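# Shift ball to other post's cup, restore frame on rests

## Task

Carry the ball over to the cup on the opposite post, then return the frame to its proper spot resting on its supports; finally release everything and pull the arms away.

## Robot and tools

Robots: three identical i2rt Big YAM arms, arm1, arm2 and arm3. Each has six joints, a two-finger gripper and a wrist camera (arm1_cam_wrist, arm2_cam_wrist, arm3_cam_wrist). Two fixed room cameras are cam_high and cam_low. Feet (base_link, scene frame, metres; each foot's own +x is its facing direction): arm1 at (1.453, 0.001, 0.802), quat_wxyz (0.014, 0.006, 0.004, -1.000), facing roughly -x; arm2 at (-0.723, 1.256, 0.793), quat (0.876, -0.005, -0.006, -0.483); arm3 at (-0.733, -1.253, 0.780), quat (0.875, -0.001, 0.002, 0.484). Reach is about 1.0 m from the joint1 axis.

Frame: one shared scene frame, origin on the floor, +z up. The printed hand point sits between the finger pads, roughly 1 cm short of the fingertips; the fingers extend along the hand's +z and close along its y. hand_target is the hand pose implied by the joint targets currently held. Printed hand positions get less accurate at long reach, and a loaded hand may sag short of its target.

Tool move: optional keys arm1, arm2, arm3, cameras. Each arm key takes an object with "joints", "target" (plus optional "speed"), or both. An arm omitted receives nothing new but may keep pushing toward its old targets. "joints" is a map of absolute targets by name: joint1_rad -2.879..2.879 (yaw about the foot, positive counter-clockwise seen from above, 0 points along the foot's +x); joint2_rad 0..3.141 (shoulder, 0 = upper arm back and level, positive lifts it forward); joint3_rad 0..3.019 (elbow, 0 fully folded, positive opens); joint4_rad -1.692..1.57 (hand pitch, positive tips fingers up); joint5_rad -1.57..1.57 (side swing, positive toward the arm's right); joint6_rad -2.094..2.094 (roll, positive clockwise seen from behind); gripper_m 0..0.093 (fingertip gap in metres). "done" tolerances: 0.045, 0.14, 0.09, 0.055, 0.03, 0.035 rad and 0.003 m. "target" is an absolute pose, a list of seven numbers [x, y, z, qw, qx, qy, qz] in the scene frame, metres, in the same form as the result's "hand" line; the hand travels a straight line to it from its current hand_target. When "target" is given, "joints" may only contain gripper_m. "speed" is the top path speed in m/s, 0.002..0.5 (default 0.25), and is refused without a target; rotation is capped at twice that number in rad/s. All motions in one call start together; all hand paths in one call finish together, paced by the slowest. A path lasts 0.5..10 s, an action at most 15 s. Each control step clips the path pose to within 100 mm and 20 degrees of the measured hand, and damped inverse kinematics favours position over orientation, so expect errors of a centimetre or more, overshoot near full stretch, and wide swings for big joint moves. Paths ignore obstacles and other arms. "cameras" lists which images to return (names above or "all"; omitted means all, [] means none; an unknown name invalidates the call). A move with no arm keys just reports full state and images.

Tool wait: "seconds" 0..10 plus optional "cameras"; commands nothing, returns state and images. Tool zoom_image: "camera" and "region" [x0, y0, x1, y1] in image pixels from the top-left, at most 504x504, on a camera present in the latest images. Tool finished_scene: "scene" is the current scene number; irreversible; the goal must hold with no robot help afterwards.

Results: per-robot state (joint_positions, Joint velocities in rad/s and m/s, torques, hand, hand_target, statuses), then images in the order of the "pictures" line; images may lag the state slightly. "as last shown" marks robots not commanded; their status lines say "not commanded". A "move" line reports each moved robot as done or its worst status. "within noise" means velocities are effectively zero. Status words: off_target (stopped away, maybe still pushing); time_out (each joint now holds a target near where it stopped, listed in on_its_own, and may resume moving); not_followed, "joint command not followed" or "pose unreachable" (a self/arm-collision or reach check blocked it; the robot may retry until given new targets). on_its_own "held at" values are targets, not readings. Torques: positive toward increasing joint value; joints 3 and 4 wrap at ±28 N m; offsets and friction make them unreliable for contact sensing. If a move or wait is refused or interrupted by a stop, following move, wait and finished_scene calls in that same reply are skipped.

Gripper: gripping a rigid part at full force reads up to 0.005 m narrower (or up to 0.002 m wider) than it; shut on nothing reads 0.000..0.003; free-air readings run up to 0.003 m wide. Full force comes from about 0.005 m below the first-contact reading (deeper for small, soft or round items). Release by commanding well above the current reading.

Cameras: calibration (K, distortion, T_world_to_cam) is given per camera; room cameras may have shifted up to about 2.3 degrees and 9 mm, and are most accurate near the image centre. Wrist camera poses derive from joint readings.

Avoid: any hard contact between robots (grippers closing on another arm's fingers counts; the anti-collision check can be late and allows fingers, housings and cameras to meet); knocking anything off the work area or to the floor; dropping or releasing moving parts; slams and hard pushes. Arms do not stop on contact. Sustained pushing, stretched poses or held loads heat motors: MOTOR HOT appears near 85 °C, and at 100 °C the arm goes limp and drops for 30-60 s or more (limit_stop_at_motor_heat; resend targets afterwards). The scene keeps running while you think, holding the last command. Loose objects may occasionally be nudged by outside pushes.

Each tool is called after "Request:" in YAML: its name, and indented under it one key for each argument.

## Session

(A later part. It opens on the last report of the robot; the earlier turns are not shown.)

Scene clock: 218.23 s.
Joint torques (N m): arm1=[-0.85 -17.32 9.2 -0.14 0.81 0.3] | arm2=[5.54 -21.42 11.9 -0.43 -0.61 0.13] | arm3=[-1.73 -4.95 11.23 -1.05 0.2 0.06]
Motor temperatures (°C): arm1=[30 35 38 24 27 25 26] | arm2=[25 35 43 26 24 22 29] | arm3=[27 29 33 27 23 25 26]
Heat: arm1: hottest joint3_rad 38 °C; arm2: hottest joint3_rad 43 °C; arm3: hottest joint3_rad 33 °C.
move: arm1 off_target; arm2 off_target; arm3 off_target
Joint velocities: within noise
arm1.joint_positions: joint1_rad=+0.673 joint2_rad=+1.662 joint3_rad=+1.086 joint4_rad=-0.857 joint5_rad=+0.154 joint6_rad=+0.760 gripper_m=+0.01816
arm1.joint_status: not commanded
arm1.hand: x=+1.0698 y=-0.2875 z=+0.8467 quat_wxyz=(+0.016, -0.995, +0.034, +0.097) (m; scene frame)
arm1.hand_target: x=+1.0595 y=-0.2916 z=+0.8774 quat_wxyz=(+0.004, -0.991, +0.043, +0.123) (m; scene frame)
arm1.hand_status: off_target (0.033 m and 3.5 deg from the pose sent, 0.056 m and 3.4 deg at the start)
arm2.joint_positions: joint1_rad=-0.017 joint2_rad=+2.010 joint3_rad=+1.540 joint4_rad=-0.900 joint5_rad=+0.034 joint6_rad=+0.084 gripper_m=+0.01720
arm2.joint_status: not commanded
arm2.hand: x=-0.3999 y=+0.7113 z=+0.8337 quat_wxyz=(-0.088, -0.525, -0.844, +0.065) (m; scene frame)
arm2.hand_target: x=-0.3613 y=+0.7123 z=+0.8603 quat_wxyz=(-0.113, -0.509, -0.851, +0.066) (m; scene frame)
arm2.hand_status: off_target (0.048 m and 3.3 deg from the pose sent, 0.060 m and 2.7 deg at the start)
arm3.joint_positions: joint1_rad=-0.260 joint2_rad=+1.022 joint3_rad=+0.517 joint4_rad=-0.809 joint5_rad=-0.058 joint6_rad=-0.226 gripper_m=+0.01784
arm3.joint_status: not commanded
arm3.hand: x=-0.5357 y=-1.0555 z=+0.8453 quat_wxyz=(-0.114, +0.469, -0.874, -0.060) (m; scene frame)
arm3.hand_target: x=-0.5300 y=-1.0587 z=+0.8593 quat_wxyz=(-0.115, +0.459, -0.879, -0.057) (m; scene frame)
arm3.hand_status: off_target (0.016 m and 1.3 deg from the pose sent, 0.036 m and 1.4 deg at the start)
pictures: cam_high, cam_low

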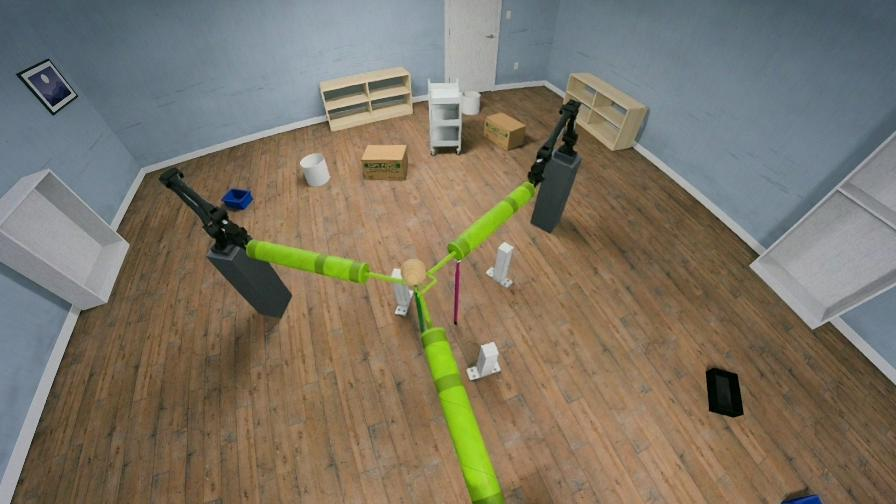

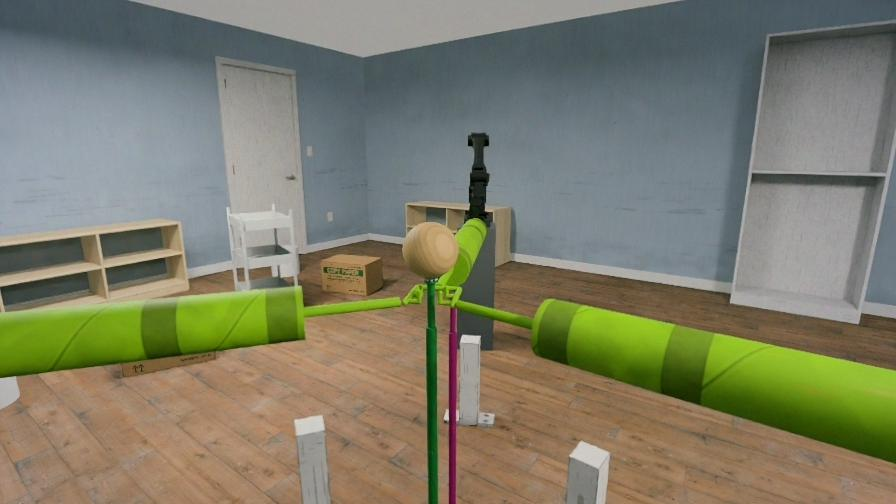

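Request:
move:
  arm1: {"target":[1.057,-0.293,0.951,0.0039,-0.9914,0.043,0.123],"speed":0.06}
  arm2: {"target":[-0.363,0.709,0.951,0.1121,0.5096,0.8506,-0.0668],"speed":0.06}
  arm3: {"target":[-0.532,-1.060,0.936,0.1149,-0.4591,0.8794,0.057],"speed":0.06}
  cameras: ["cam_low","cam_high"]

Request:
zoom_image:
  camera: "cam_low"
  region: [380, 200, 500, 320]

Request:
zoom_image:
  camera: "cam_high"
  region: [360, 220, 460, 320]

Scene clock: 231.07 s.
Joint torques (N m): arm1=[-1.2 -17.2 12.25 -0.79 0.9 0.27] | arm2=[4.72 -24.94 13.03 -0.47 -0.82 0.07] | arm3=[-1.38 -5.54 13.07 -1.55 0.2 0.11]
Motor temperatures (°C): arm1=[30 34 38 24 27 25 26] | arm2=[25 36 46 26 24 22 29] | arm3=[27 29 34 27 23 25 26]
Heat: arm1: hottest joint3_rad 38 °C; arm2: hottest joint3_rad 46 °C; arm3: hottest joint3_rad 34 °C.
move: arm1 off_target; arm2 off_target; arm3 off_target
Joint velocities: within noise
arm1.joint_positions: joint1_rad=+0.676 joint2_rad=+1.587 joint3_rad=+1.171 joint4_rad=-1.031 joint5_rad=+0.152 joint6_rad=+0.762 gripper_m=+0.01816
arm1.joint_status: not commanded
arm1.hand: x=+1.0721 y=-0.2882 z=+0.9064 quat_wxyz=(+0.019, -0.995, +0.032, +0.091) (m; scene frame)
arm1.hand_target: x=+1.0585 y=-0.2920 z=+0.9500 quat_wxyz=(+0.004, -0.991, +0.043, +0.123) (m; scene frame)
arm1.hand_status: off_target (0.047 m and 4.3 deg from the pose sent, 0.105 m and 3.4 deg at the start)
arm2.joint_positions: joint1_rad=-0.015 joint2_rad=+1.979 joint3_rad=+1.660 joint4_rad=-1.105 joint5_rad=+0.037 joint6_rad=+0.085 gripper_m=+0.01720
arm2.joint_status: not commanded
arm2.hand: x=-0.4003 y=+0.7135 z=+0.8910 quat_wxyz=(-0.063, -0.525, -0.847, +0.054) (m; scene frame)
arm2.hand_target: x=-0.3657 y=+0.7125 z=+0.9506 quat_wxyz=(-0.113, -0.509, -0.851, +0.066) (m; scene frame)
arm2.hand_status: off_target (0.071 m and 6.1 deg from the pose sent, 0.123 m and 3.3 deg at the start)
arm3.joint_positions: joint1_rad=-0.261 joint2_rad=+0.938 joint3_rad=+0.660 joint4_rad=-1.048 joint5_rad=-0.057 joint6_rad=-0.227 gripper_m=+0.01784
arm3.joint_status: not commanded
arm3.hand: x=-0.5348 y=-1.0553 z=+0.9113 quat_wxyz=(-0.109, +0.469, -0.874, -0.058) (m; scene frame)
arm3.hand_target: x=-0.5320 y=-1.0595 z=+0.9346 quat_wxyz=(-0.115, +0.459, -0.879, -0.057) (m; scene frame)
arm3.hand_status: off_target (0.025 m and 1.5 deg from the pose sent, 0.091 m and 1.4 deg at the start)
pictures: cam_high, cam_low

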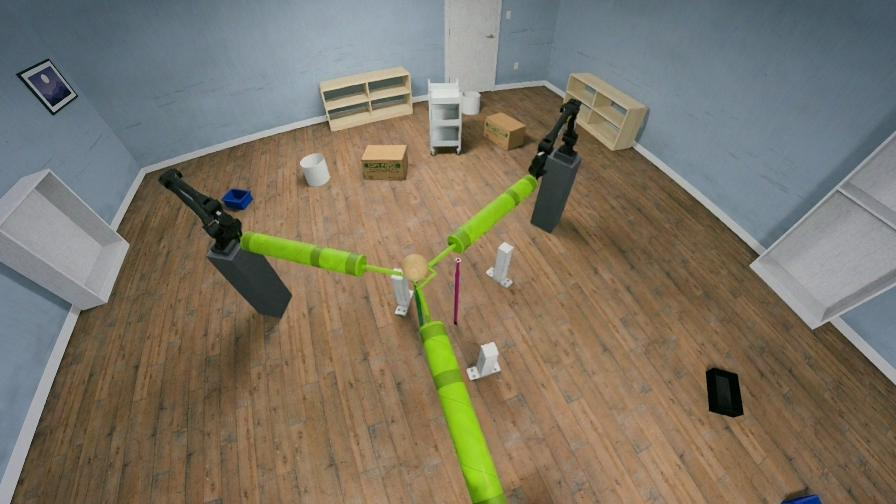

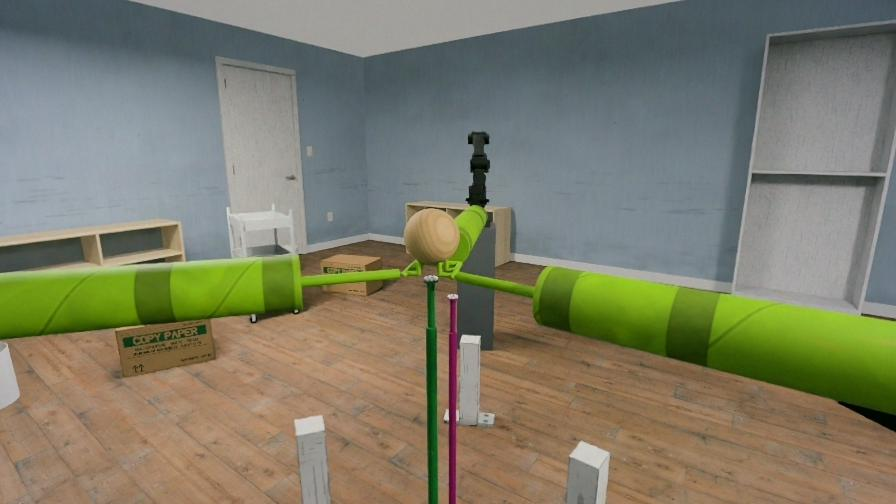

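Scaled by 4.200 from the camera's 896x504 image, which has a finer 1280x720 frame.

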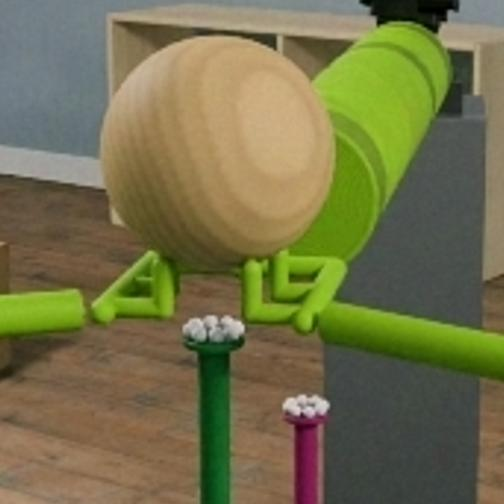

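Scaled by 5.040 from the camera's 896x504 image, which has a finer 1280x720 frame.

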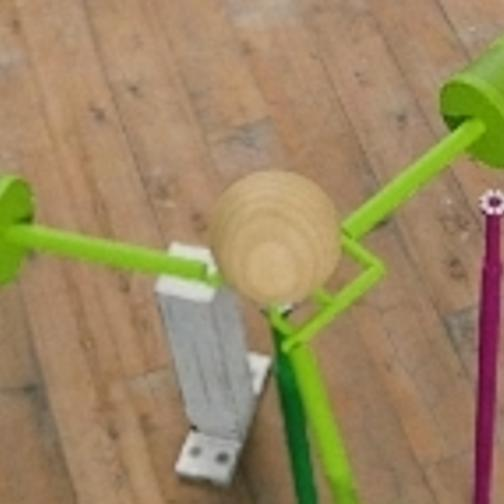

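Request:
move:
  arm1: {"target":[0.944,-0.030,0.940,0.0039,-0.9914,0.043,0.123],"speed":0.09}
  arm2: {"target":[-0.502,0.965,0.925,0.1121,0.5096,0.8506,-0.0668],"speed":0.09}
  arm3: {"target":[-0.653,-0.799,0.936,0.1149,-0.4591,0.8794,0.057],"speed":0.09}
  cameras: ["cam_low","cam_high"]

Request:
zoom_image:
  camera: "cam_low"
  region: [390, 200, 510, 320]

Request:
zoom_image:
  camera: "cam_high"
  region: [410, 200, 510, 300]

Scene clock: 246.03 s.
Joint torques (N m): arm1=[-2.61 -15.21 11.74 -0.06 -0.08 0.16] | arm2=[3.25 -13.1 7.6 0.28 -0.23 -0.07] | arm3=[2.02 -10.11 12.92 -0.75 0.1 0.52]
Motor temperatures (°C): arm1=[30 33 40 24 27 25 27] | arm2=[25 40 48 26 24 22 29] | arm3=[27 28 39 27 23 25 27]
Heat: arm1: hottest joint3_rad 40 °C; arm2: hottest joint3_rad 48 °C; arm3: hottest joint3_rad 39 °C.
move: arm1 off_target; arm2 off_target; arm3 off_target
Joint velocities: within noise
arm1.joint_positions: joint1_rad=+0.060 joint2_rad=+1.579 joint3_rad=+1.166 joint4_rad=-0.952 joint5_rad=+0.031 joint6_rad=+0.155 gripper_m=+0.01816
arm1.joint_status: not commanded
arm1.hand: x=+0.9600 y=-0.0382 z=+0.9105 quat_wxyz=(+0.007, -0.995, +0.034, +0.099) (m; scene frame)
arm1.hand_target: x=+0.9452 y=-0.0300 z=+0.9400 quat_wxyz=(+0.004, -0.991, +0.043, +0.123) (m; scene frame)
arm1.hand_status: off_target (0.035 m and 3.0 deg from the pose sent, 0.290 m and 4.2 deg at the start)
arm2.joint_positions: joint1_rad=+0.082 joint2_rad=+1.272 joint3_rad=+0.829 joint4_rad=-0.936 joint5_rad=+0.044 joint6_rad=+0.176 gripper_m=+0.01720
arm2.joint_status: not commanded
arm2.hand: x=-0.5098 y=+0.9595 z=+0.9064 quat_wxyz=(-0.087, -0.522, -0.846, +0.060) (m; scene frame)
arm2.hand_target: x=-0.5023 y=+0.9647 z=+0.9244 quat_wxyz=(-0.112, -0.510, -0.850, +0.067) (m; scene frame)
arm2.hand_status: off_target (0.021 m and 3.3 deg from the pose sent, 0.273 m and 6.1 deg at the start)
arm3.joint_positions: joint1_rad=+0.409 joint2_rad=+1.447 joint3_rad=+1.079 joint4_rad=-0.982 joint5_rad=+0.127 joint6_rad=+0.422 gripper_m=+0.01784
arm3.joint_status: not commanded
arm3.hand: x=-0.6431 y=-0.8089 z=+0.9167 quat_wxyz=(-0.115, +0.469, -0.874, -0.049) (m; scene frame)
arm3.hand_target: x=-0.6530 y=-0.7995 z=+0.9357 quat_wxyz=(-0.115, +0.459, -0.879, -0.058) (m; scene frame)
arm3.hand_status: off_target (0.024 m and 1.6 deg from the pose sent, 0.283 m and 1.5 deg at the start)
pictures: cam_high, cam_low

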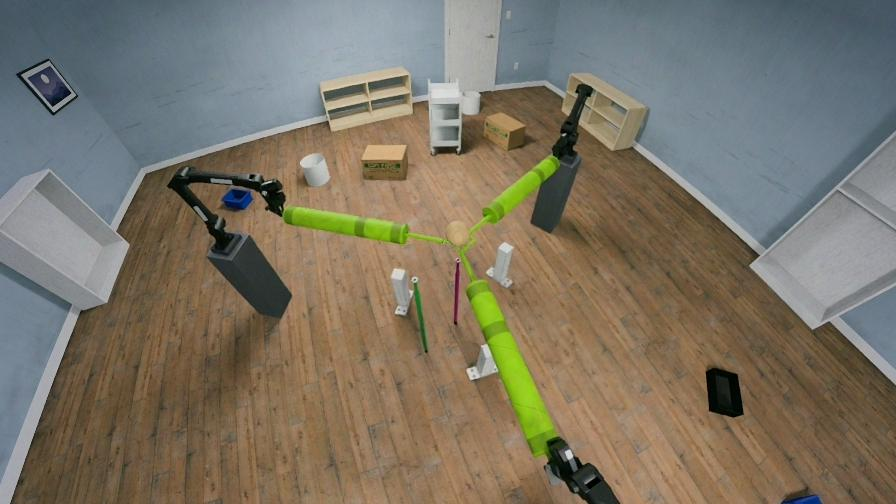

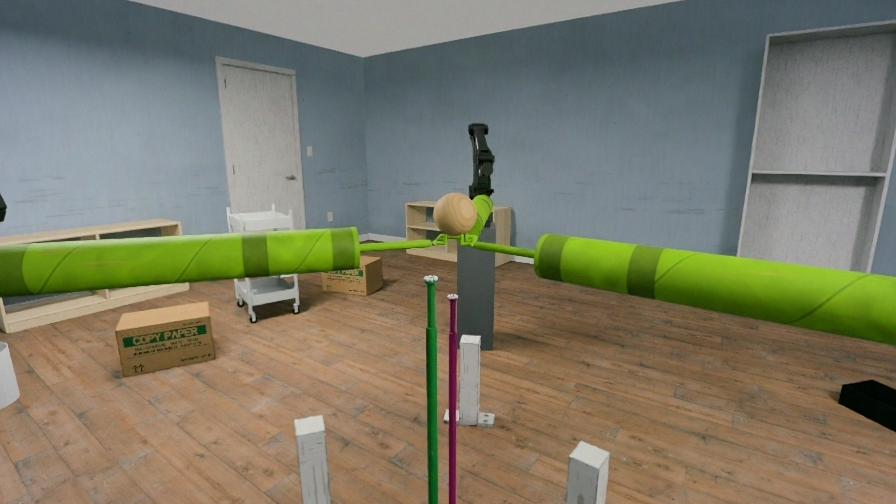

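Scaled by 4.200 from the camera's 896x504 image, which has a finer 1280x720 frame.

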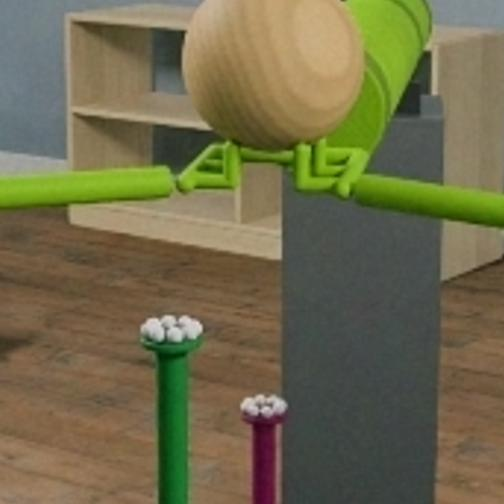

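Scaled by 5.040 from the camera's 896x504 image, which has a finer 1280x720 frame.

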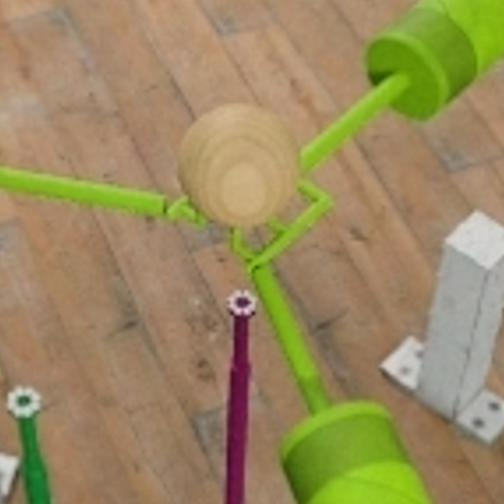

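Request:
move:
  arm1: {"target":[0.935,-0.020,0.84,0.0039,-0.9914,0.043,0.123],"speed":0.07}
  arm2: {"target":[-0.5125,0.9745,0.822,0.1121,0.5096,0.8506,-0.0668],"speed":0.07}
  arm3: {"target":[-0.663,-0.7895,0.832,0.1149,-0.4591,0.8794,0.057],"speed":0.07}
  cameras: ["cam_low","cam_high"]

Request:
zoom_image:
  camera: "cam_low"
  region: [390, 200, 510, 320]

Request:
zoom_image:
  camera: "cam_high"
  region: [410, 200, 510, 300]

Scene clock: 261.30 s.
Joint torques (N m): arm1=[-2.08 -17.2 7.51 0.9 -0.22 0.21] | arm2=[2.49 -9.17 6.22 1.02 -0.26 -0.15] | arm3=[1.08 -11.16 8.8 0.58 0.3 0.39]
Motor temperatures (°C): arm1=[30 34 42 24 27 25 27] | arm2=[25 37 45 26 24 22 29] | arm3=[27 28 38 27 23 25 27]
Heat: arm1: hottest joint3_rad 42 °C; arm2: hottest joint3_rad 45 °C; arm3: hottest joint3_rad 38 °C.
move: arm1 off_target; arm2 off_target; arm3 done
Joint velocities: within noise
arm1.joint_positions: joint1_rad=+0.032 joint2_rad=+1.731 joint3_rad=+1.099 joint4_rad=-0.719 joint5_rad=+0.029 joint6_rad=+0.129 gripper_m=+0.01816
arm1.joint_status: not commanded
arm1.hand: x=+0.9422 y=-0.0253 z=+0.8237 quat_wxyz=(+0.009, -0.994, +0.035, +0.105) (m; scene frame)
arm1.hand_target: x=+0.9351 y=-0.0201 z=+0.8400 quat_wxyz=(+0.004, -0.991, +0.043, +0.123) (m; scene frame)
arm1.hand_status: off_target (0.019 m and 2.3 deg from the pose sent, 0.077 m and 3.0 deg at the start)
arm2.joint_positions: joint1_rad=+0.085 joint2_rad=+1.358 joint3_rad=+0.632 joint4_rad=-0.623 joint5_rad=+0.044 joint6_rad=+0.180 gripper_m=+0.01720
arm2.joint_status: not commanded
arm2.hand: x=-0.5200 y=+0.9742 z=+0.8202 quat_wxyz=(-0.101, -0.522, -0.844, +0.065) (m; scene frame)
arm2.hand_target: x=-0.5127 y=+0.9746 z=+0.8220 quat_wxyz=(-0.112, -0.510, -0.850, +0.067) (m; scene frame)
arm2.hand_status: off_target (0.008 m and 2.1 deg from the pose sent, 0.086 m and 3.3 deg at the start)
arm3.joint_positions: joint1_rad=+0.445 joint2_rad=+1.597 joint3_rad=+0.985 joint4_rad=-0.738 joint5_rad=+0.128 joint6_rad=+0.459 gripper_m=+0.01784
arm3.joint_status: not commanded
arm3.hand: x=-0.6579 y=-0.7927 z=+0.8273 quat_wxyz=(-0.113, +0.469, -0.875, -0.053) (m; scene frame)
arm3.hand_target: x=-0.6630 y=-0.7895 z=+0.8320 quat_wxyz=(-0.115, +0.459, -0.879, -0.057) (m; scene frame)
arm3.hand_status: done (0.008 m and 1.3 deg from the pose sent, 0.089 m and 1.6 deg at the start)
pictures: cam_high, cam_low

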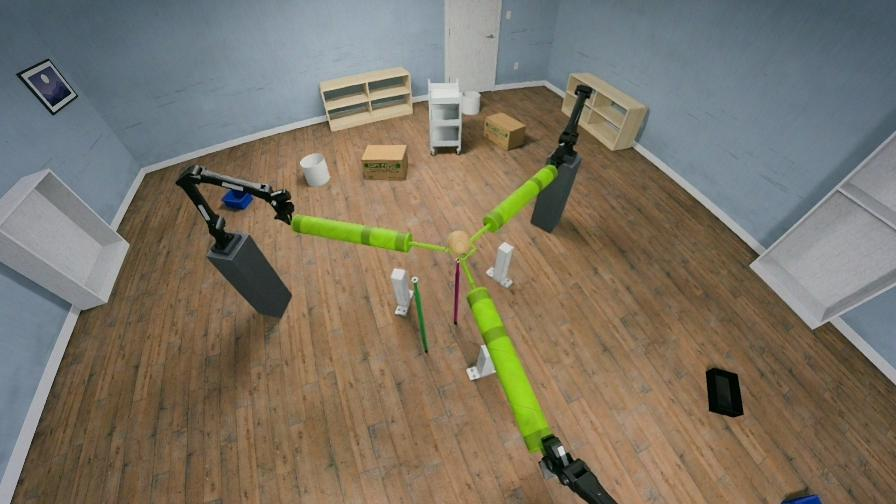

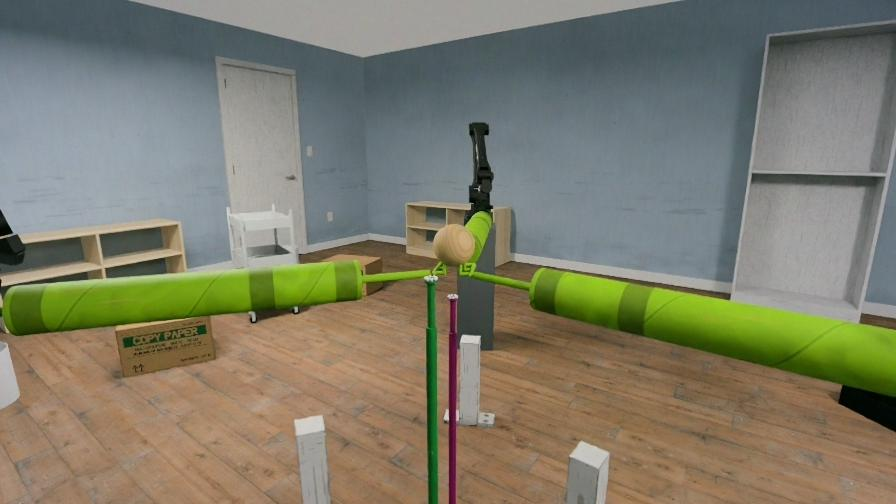

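Scaled by 4.200 from the camera's 896x504 image, which has a finer 1280x720 frame.

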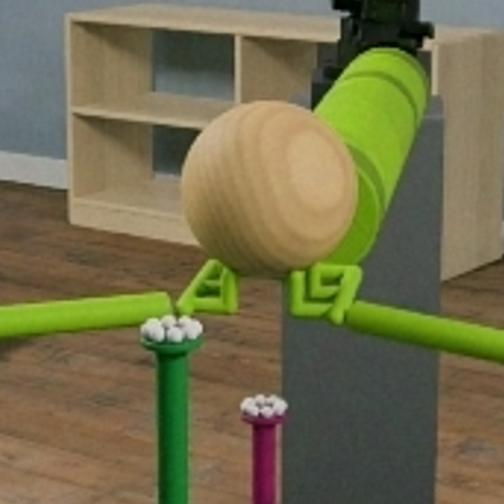

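Scaled by 5.040 from the camera's 896x504 image, which has a finer 1280x720 frame.

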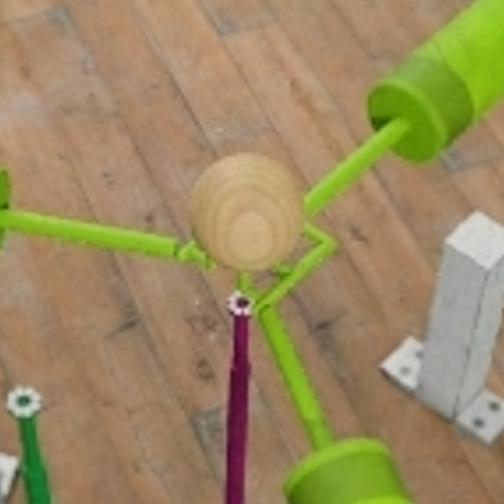

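Request:
move:
  arm1: {"target":[0.934,-0.022,0.764,0.0039,-0.9914,0.043,0.123],"speed":0.05}
  arm2: {"target":[-0.5125,0.9725,0.747,0.1121,0.5096,0.8506,-0.0668],"speed":0.05}
  arm3: {"target":[-0.663,-0.7915,0.754,0.1149,-0.4591,0.8794,0.057],"speed":0.05}
  cameras: ["cam_low","cam_high"]

Request:
zoom_image:
  camera: "cam_low"
  region: [390, 200, 510, 320]

Request:
zoom_image:
  camera: "cam_high"
  region: [410, 200, 510, 300]

Scene clock: 275.33 s.
Joint torques (N m): arm1=[-1.55 -17.32 6.12 1.02 -0.17 0.26] | arm2=[2.2 -10.17 4.51 1.14 -0.22 -0.18] | arm3=[0.97 -11.58 7.2 0.76 0.2 0.38]
Motor temperatures (°C): arm1=[30 33 39 24 26 25 27] | arm2=[25 35 42 26 24 22 29] | arm3=[27 28 39 27 23 25 27]
Heat: arm1: hottest joint3_rad 39 °C; arm2: hottest joint3_rad 42 °C; arm3: hottest joint3_rad 39 °C.
move: arm1 off_target; arm2 off_target; arm3 done
Joint velocities: within noise
arm1.joint_positions: joint1_rad=+0.032 joint2_rad=+1.866 joint3_rad=+1.048 joint4_rad=-0.530 joint5_rad=+0.029 joint6_rad=+0.129 gripper_m=+0.01816
arm1.joint_status: not commanded
arm1.hand: x=+0.9415 y=-0.0248 z=+0.7503 quat_wxyz=(+0.008, -0.994, +0.035, +0.107) (m; scene frame)
arm1.hand_target: x=+0.9341 y=-0.0220 z=+0.7639 quat_wxyz=(+0.004, -0.991, +0.043, +0.123) (m; scene frame)
arm1.hand_status: off_target (0.016 m and 2.2 deg from the pose sent, 0.060 m and 2.3 deg at the start)
arm2.joint_positions: joint1_rad=+0.085 joint2_rad=+1.569 joint3_rad=+0.565 joint4_rad=-0.347 joint5_rad=+0.042 joint6_rad=+0.180 gripper_m=+0.01720
arm2.joint_status: not commanded
arm2.hand: x=-0.5193 y=+0.9731 z=+0.7461 quat_wxyz=(-0.101, -0.522, -0.844, +0.064) (m; scene frame)
arm2.hand_target: x=-0.5126 y=+0.9725 z=+0.7472 quat_wxyz=(-0.112, -0.510, -0.850, +0.067) (m; scene frame)
arm2.hand_status: off_target (0.007 m and 2.1 deg from the pose sent, 0.074 m and 2.0 deg at the start)
arm3.joint_positions: joint1_rad=+0.445 joint2_rad=+1.735 joint3_rad=+0.913 joint4_rad=-0.524 joint5_rad=+0.130 joint6_rad=+0.459 gripper_m=+0.01784
arm3.joint_status: not commanded
arm3.hand: x=-0.6578 y=-0.7937 z=+0.7526 quat_wxyz=(-0.115, +0.468, -0.874, -0.053) (m; scene frame)
arm3.hand_target: x=-0.6629 y=-0.7915 z=+0.7540 quat_wxyz=(-0.115, +0.459, -0.879, -0.057) (m; scene frame)
arm3.hand_status: done (0.006 m and 1.3 deg from the pose sent, 0.074 m and 1.3 deg at the start)
pictures: cam_high, cam_low

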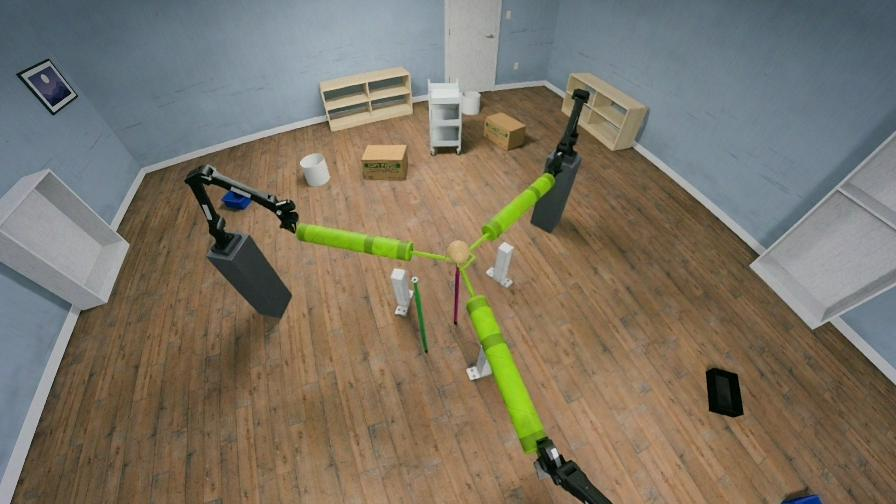

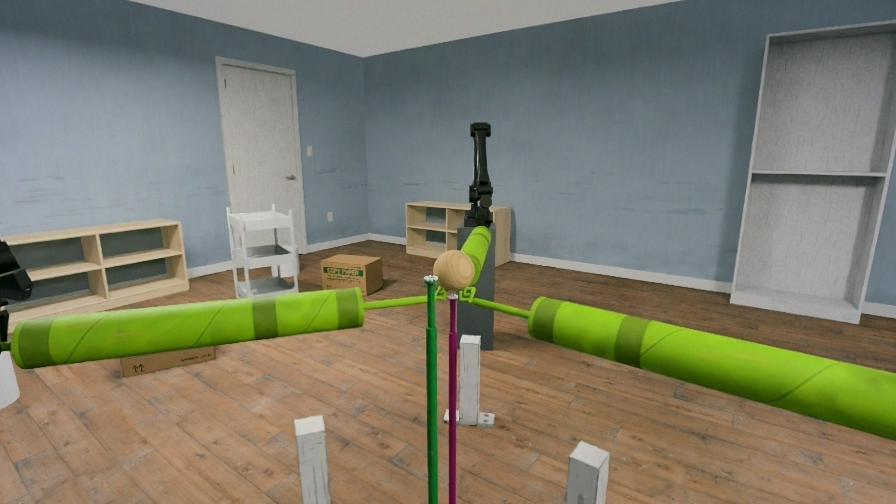

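Scaled by 4.200 from the camera's 896x504 image, which has a finer 1280x720 frame.

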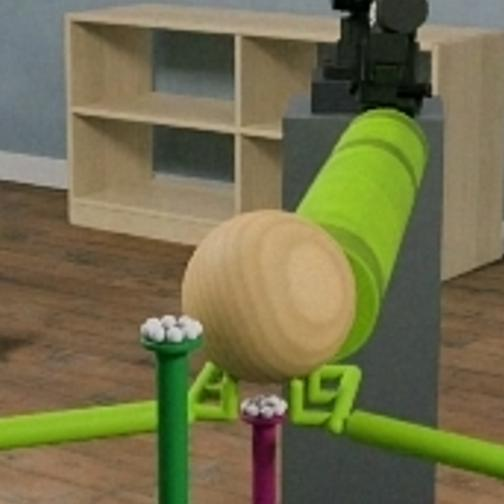

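Scaled by 5.040 from the camera's 896x504 image, which has a finer 1280x720 frame.

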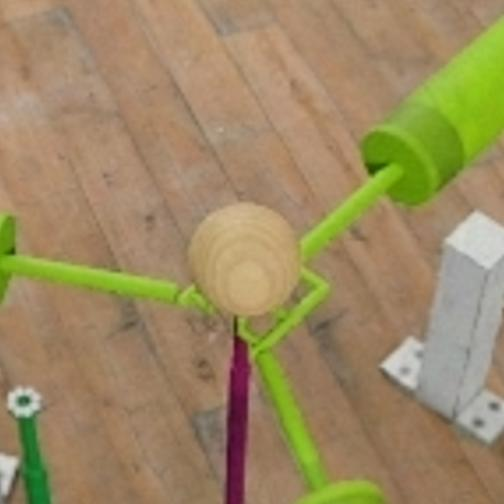

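Request:
move:
  arm1: {"target":[0.928,-0.026,0.755,0.0039,-0.9914,0.043,0.123],"speed":0.05}
  arm2: {"target":[-0.5185,0.9695,0.738,0.1121,0.5096,0.8506,-0.0668],"speed":0.05}
  arm3: {"target":[-0.669,-0.7945,0.745,0.1149,-0.4591,0.8794,0.057],"speed":0.05}
  cameras: ["cam_low","cam_high"]

Request:
zoom_image:
  camera: "cam_low"
  region: [390, 220, 510, 340]

Request:
zoom_image:
  camera: "cam_high"
  region: [410, 200, 510, 300]

Scene clock: 287.67 s.
Joint torques (N m): arm1=[-0.97 -17.03 7.16 0.7 -0.09 0.33] | arm2=[0.67 -10.23 4.18 1.11 -0.33 -0.36] | arm3=[1.73 -11.46 6.69 0.65 0.18 0.47]
Motor temperatures (°C): arm1=[30 33 37 24 26 25 27] | arm2=[25 34 39 26 24 22 29] | arm3=[27 29 37 27 23 25 27]
Heat: arm1: hottest joint3_rad 37 °C; arm2: hottest joint3_rad 39 °C; arm3: hottest joint3_rad 37 °C.
move: arm1 off_target; arm2 done; arm3 done
Joint velocities: within noise
arm1.joint_positions: joint1_rad=+0.032 joint2_rad=+1.889 joint3_rad=+1.048 joint4_rad=-0.508 joint5_rad=+0.028 joint6_rad=+0.129 gripper_m=+0.01816
arm1.joint_status: not commanded
arm1.hand: x=+0.9406 y=-0.0249 z=+0.7401 quat_wxyz=(+0.008, -0.994, +0.035, +0.106) (m; scene frame)
arm1.hand_target: x=+0.9283 y=-0.0261 z=+0.7551 quat_wxyz=(+0.004, -0.991, +0.043, +0.123) (m; scene frame)
arm1.hand_status: off_target (0.020 m and 2.2 deg from the pose sent, 0.014 m and 2.2 deg at the start)
arm2.joint_positions: joint1_rad=+0.081 joint2_rad=+1.595 joint3_rad=+0.558 joint4_rad=-0.311 joint5_rad=+0.040 joint6_rad=+0.177 gripper_m=+0.01720
arm2.joint_status: not commanded
arm2.hand: x=-0.5202 y=+0.9729 z=+0.7375 quat_wxyz=(-0.102, -0.522, -0.844, +0.064) (m; scene frame)
arm2.hand_target: x=-0.5185 y=+0.9695 z=+0.7381 quat_wxyz=(-0.112, -0.510, -0.850, +0.067) (m; scene frame)
arm2.hand_status: done (0.004 m and 2.0 deg from the pose sent, 0.009 m and 2.0 deg at the start)
arm3.joint_positions: joint1_rad=+0.450 joint2_rad=+1.747 joint3_rad=+0.902 joint4_rad=-0.494 joint5_rad=+0.134 joint6_rad=+0.463 gripper_m=+0.01784
arm3.joint_status: not commanded
arm3.hand: x=-0.6594 y=-0.7940 z=+0.7458 quat_wxyz=(-0.118, +0.468, -0.874, -0.056) (m; scene frame)
arm3.hand_target: x=-0.6689 y=-0.7945 z=+0.7450 quat_wxyz=(-0.115, +0.459, -0.879, -0.057) (m; scene frame)
arm3.hand_status: done (0.010 m and 1.2 deg from the pose sent, 0.014 m and 1.3 deg at the start)
pictures: cam_high, cam_low

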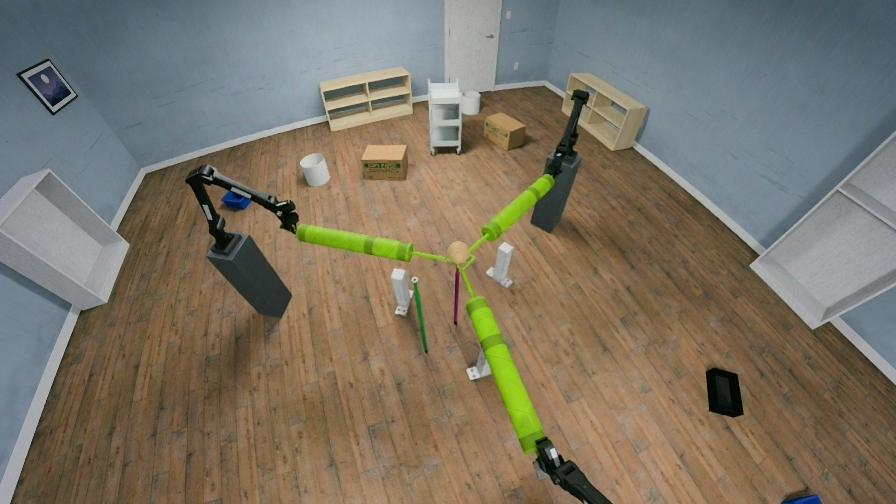

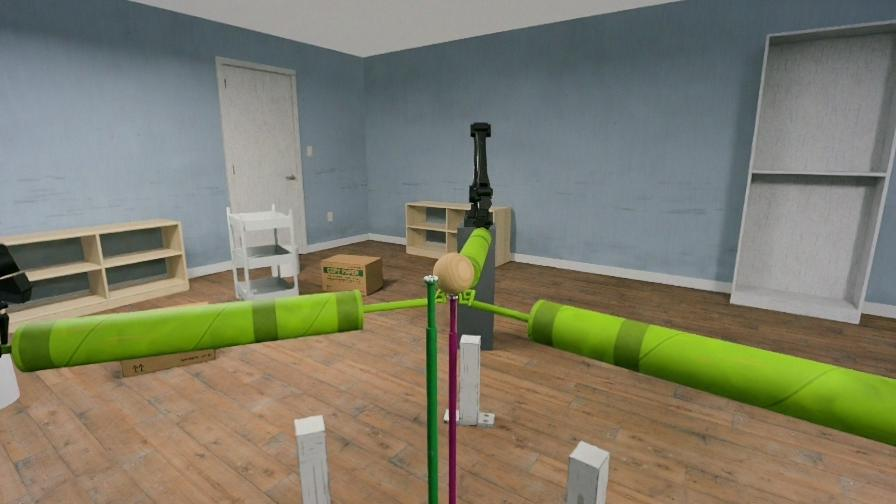

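Scaled by 4.200 from the camera's 896x504 image, which has a finer 1280x720 frame.

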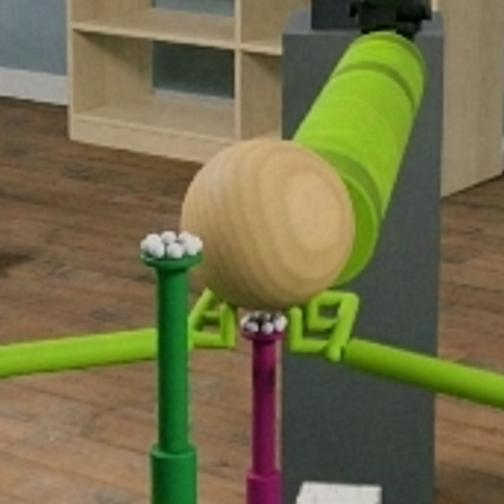

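Scaled by 5.040 from the camera's 896x504 image, which has a finer 1280x720 frame.

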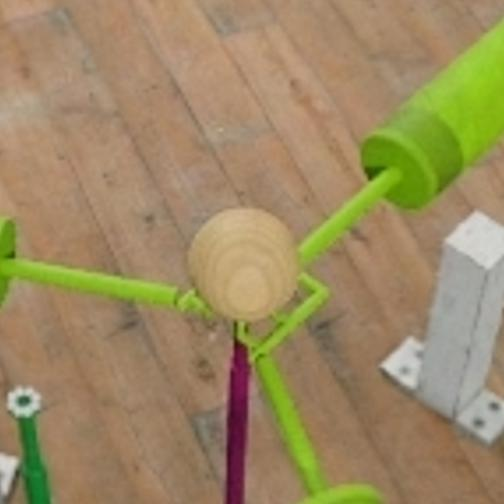

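Request:
move:
  arm1: {"target":[0.923,-0.031,0.724,0.0039,-0.9914,0.043,0.123],"speed":0.05}
  arm2: {"target":[-0.5215,0.9645,0.709,0.1121,0.5096,0.8506,-0.0668],"speed":0.05}
  arm3: {"target":[-0.671,-0.7995,0.712,0.1149,-0.4591,0.8794,0.057],"speed":0.05}
  cameras: ["cam_low","cam_high"]

Request:
zoom_image:
  camera: "cam_low"
  region: [390, 220, 510, 340]

Request:
zoom_image:
  camera: "cam_high"
  region: [410, 200, 510, 300]

Scene clock: 296.57 s.
Joint torques (N m): arm1=[-0.32 -17.08 7.23 0.7 0 0.41] | arm2=[0.5 -10.52 3.49 1.32 -0.3 -0.37] | arm3=[1.85 -11.28 5.9 0.77 0.13 0.49]
Motor temperatures (°C): arm1=[30 33 37 24 26 25 27] | arm2=[25 33 37 26 24 22 30] | arm3=[27 29 37 27 23 25 27]
Heat: arm1: hottest joint3_rad 37 °C; arm2: hottest joint3_rad 37 °C; arm3: hottest joint3_rad 37 °C.
move: arm1 off_target; arm2 done; arm3 off_target
Joint velocities: within noise
arm1.joint_positions: joint1_rad=+0.035 joint2_rad=+1.956 joint3_rad=+1.048 joint4_rad=-0.442 joint5_rad=+0.028 joint6_rad=+0.130 gripper_m=+0.01816
arm1.joint_status: not commanded
arm1.hand: x=+0.9385 y=-0.0263 z=+0.7107 quat_wxyz=(+0.008, -0.994, +0.034, +0.106) (m; scene frame)
arm1.hand_target: x=+0.9233 y=-0.0311 z=+0.7243 quat_wxyz=(+0.004, -0.991, +0.043, +0.123) (m; scene frame)
arm1.hand_status: off_target (0.021 m and 2.3 deg from the pose sent, 0.025 m and 2.2 deg at the start)
arm2.joint_positions: joint1_rad=+0.066 joint2_rad=+1.695 joint3_rad=+0.552 joint4_rad=-0.206 joint5_rad=+0.036 joint6_rad=+0.162 gripper_m=+0.01720
arm2.joint_status: not commanded
arm2.hand: x=-0.5231 y=+0.9689 z=+0.7091 quat_wxyz=(-0.102, -0.522, -0.844, +0.063) (m; scene frame)
arm2.hand_target: x=-0.5214 y=+0.9645 z=+0.7092 quat_wxyz=(-0.112, -0.510, -0.850, +0.067) (m; scene frame)
arm2.hand_status: done (0.005 m and 2.0 deg from the pose sent, 0.030 m and 2.0 deg at the start)
arm3.joint_positions: joint1_rad=+0.452 joint2_rad=+1.810 joint3_rad=+0.874 joint4_rad=-0.401 joint5_rad=+0.136 joint6_rad=+0.465 gripper_m=+0.01784
arm3.joint_status: not commanded
arm3.hand: x=-0.6606 y=-0.7982 z=+0.7150 quat_wxyz=(-0.120, +0.468, -0.874, -0.056) (m; scene frame)
arm3.hand_target: x=-0.6708 y=-0.7996 z=+0.7121 quat_wxyz=(-0.115, +0.459, -0.879, -0.057) (m; scene frame)
arm3.hand_status: off_target (0.011 m and 1.3 deg from the pose sent, 0.036 m and 1.2 deg at the start)
pictures: cam_high, cam_low

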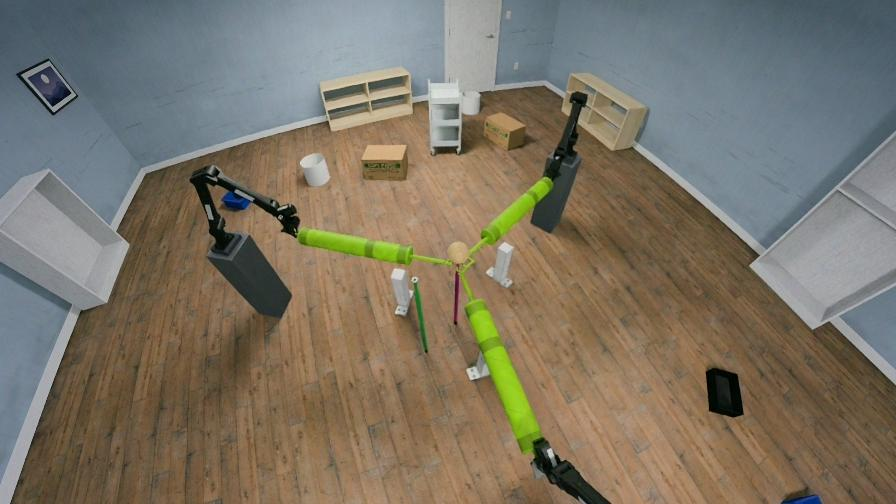

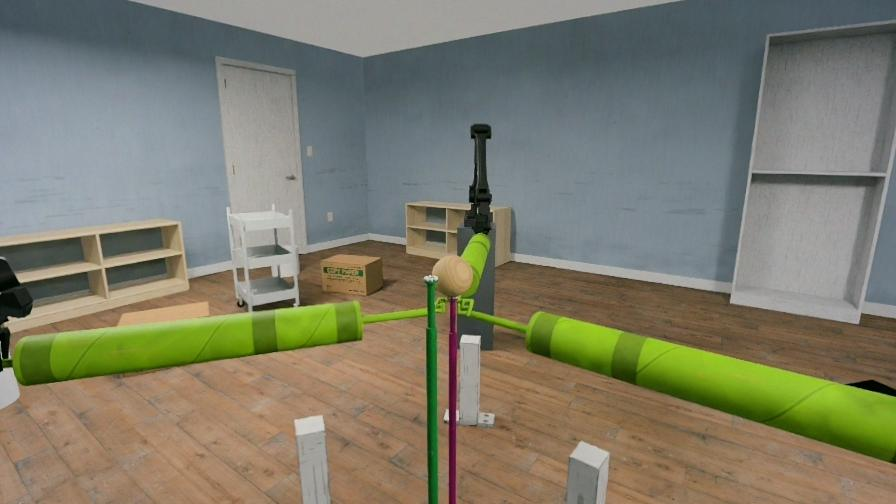

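Scaled by 4.200 from the camera's 896x504 image, which has a finer 1280x720 frame.

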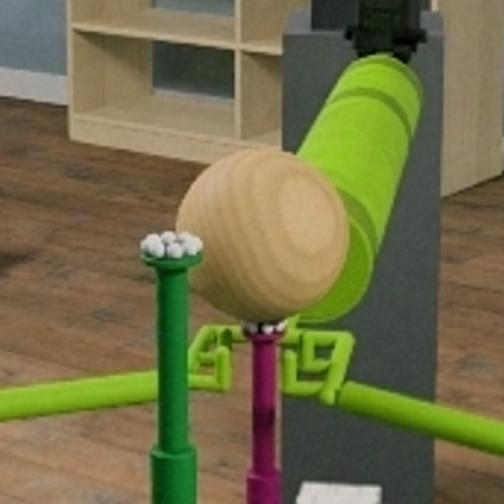

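Scaled by 5.040 from the camera's 896x504 image, which has a finer 1280x720 frame.

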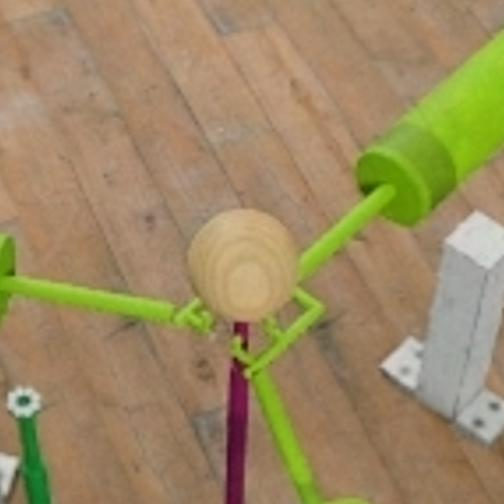

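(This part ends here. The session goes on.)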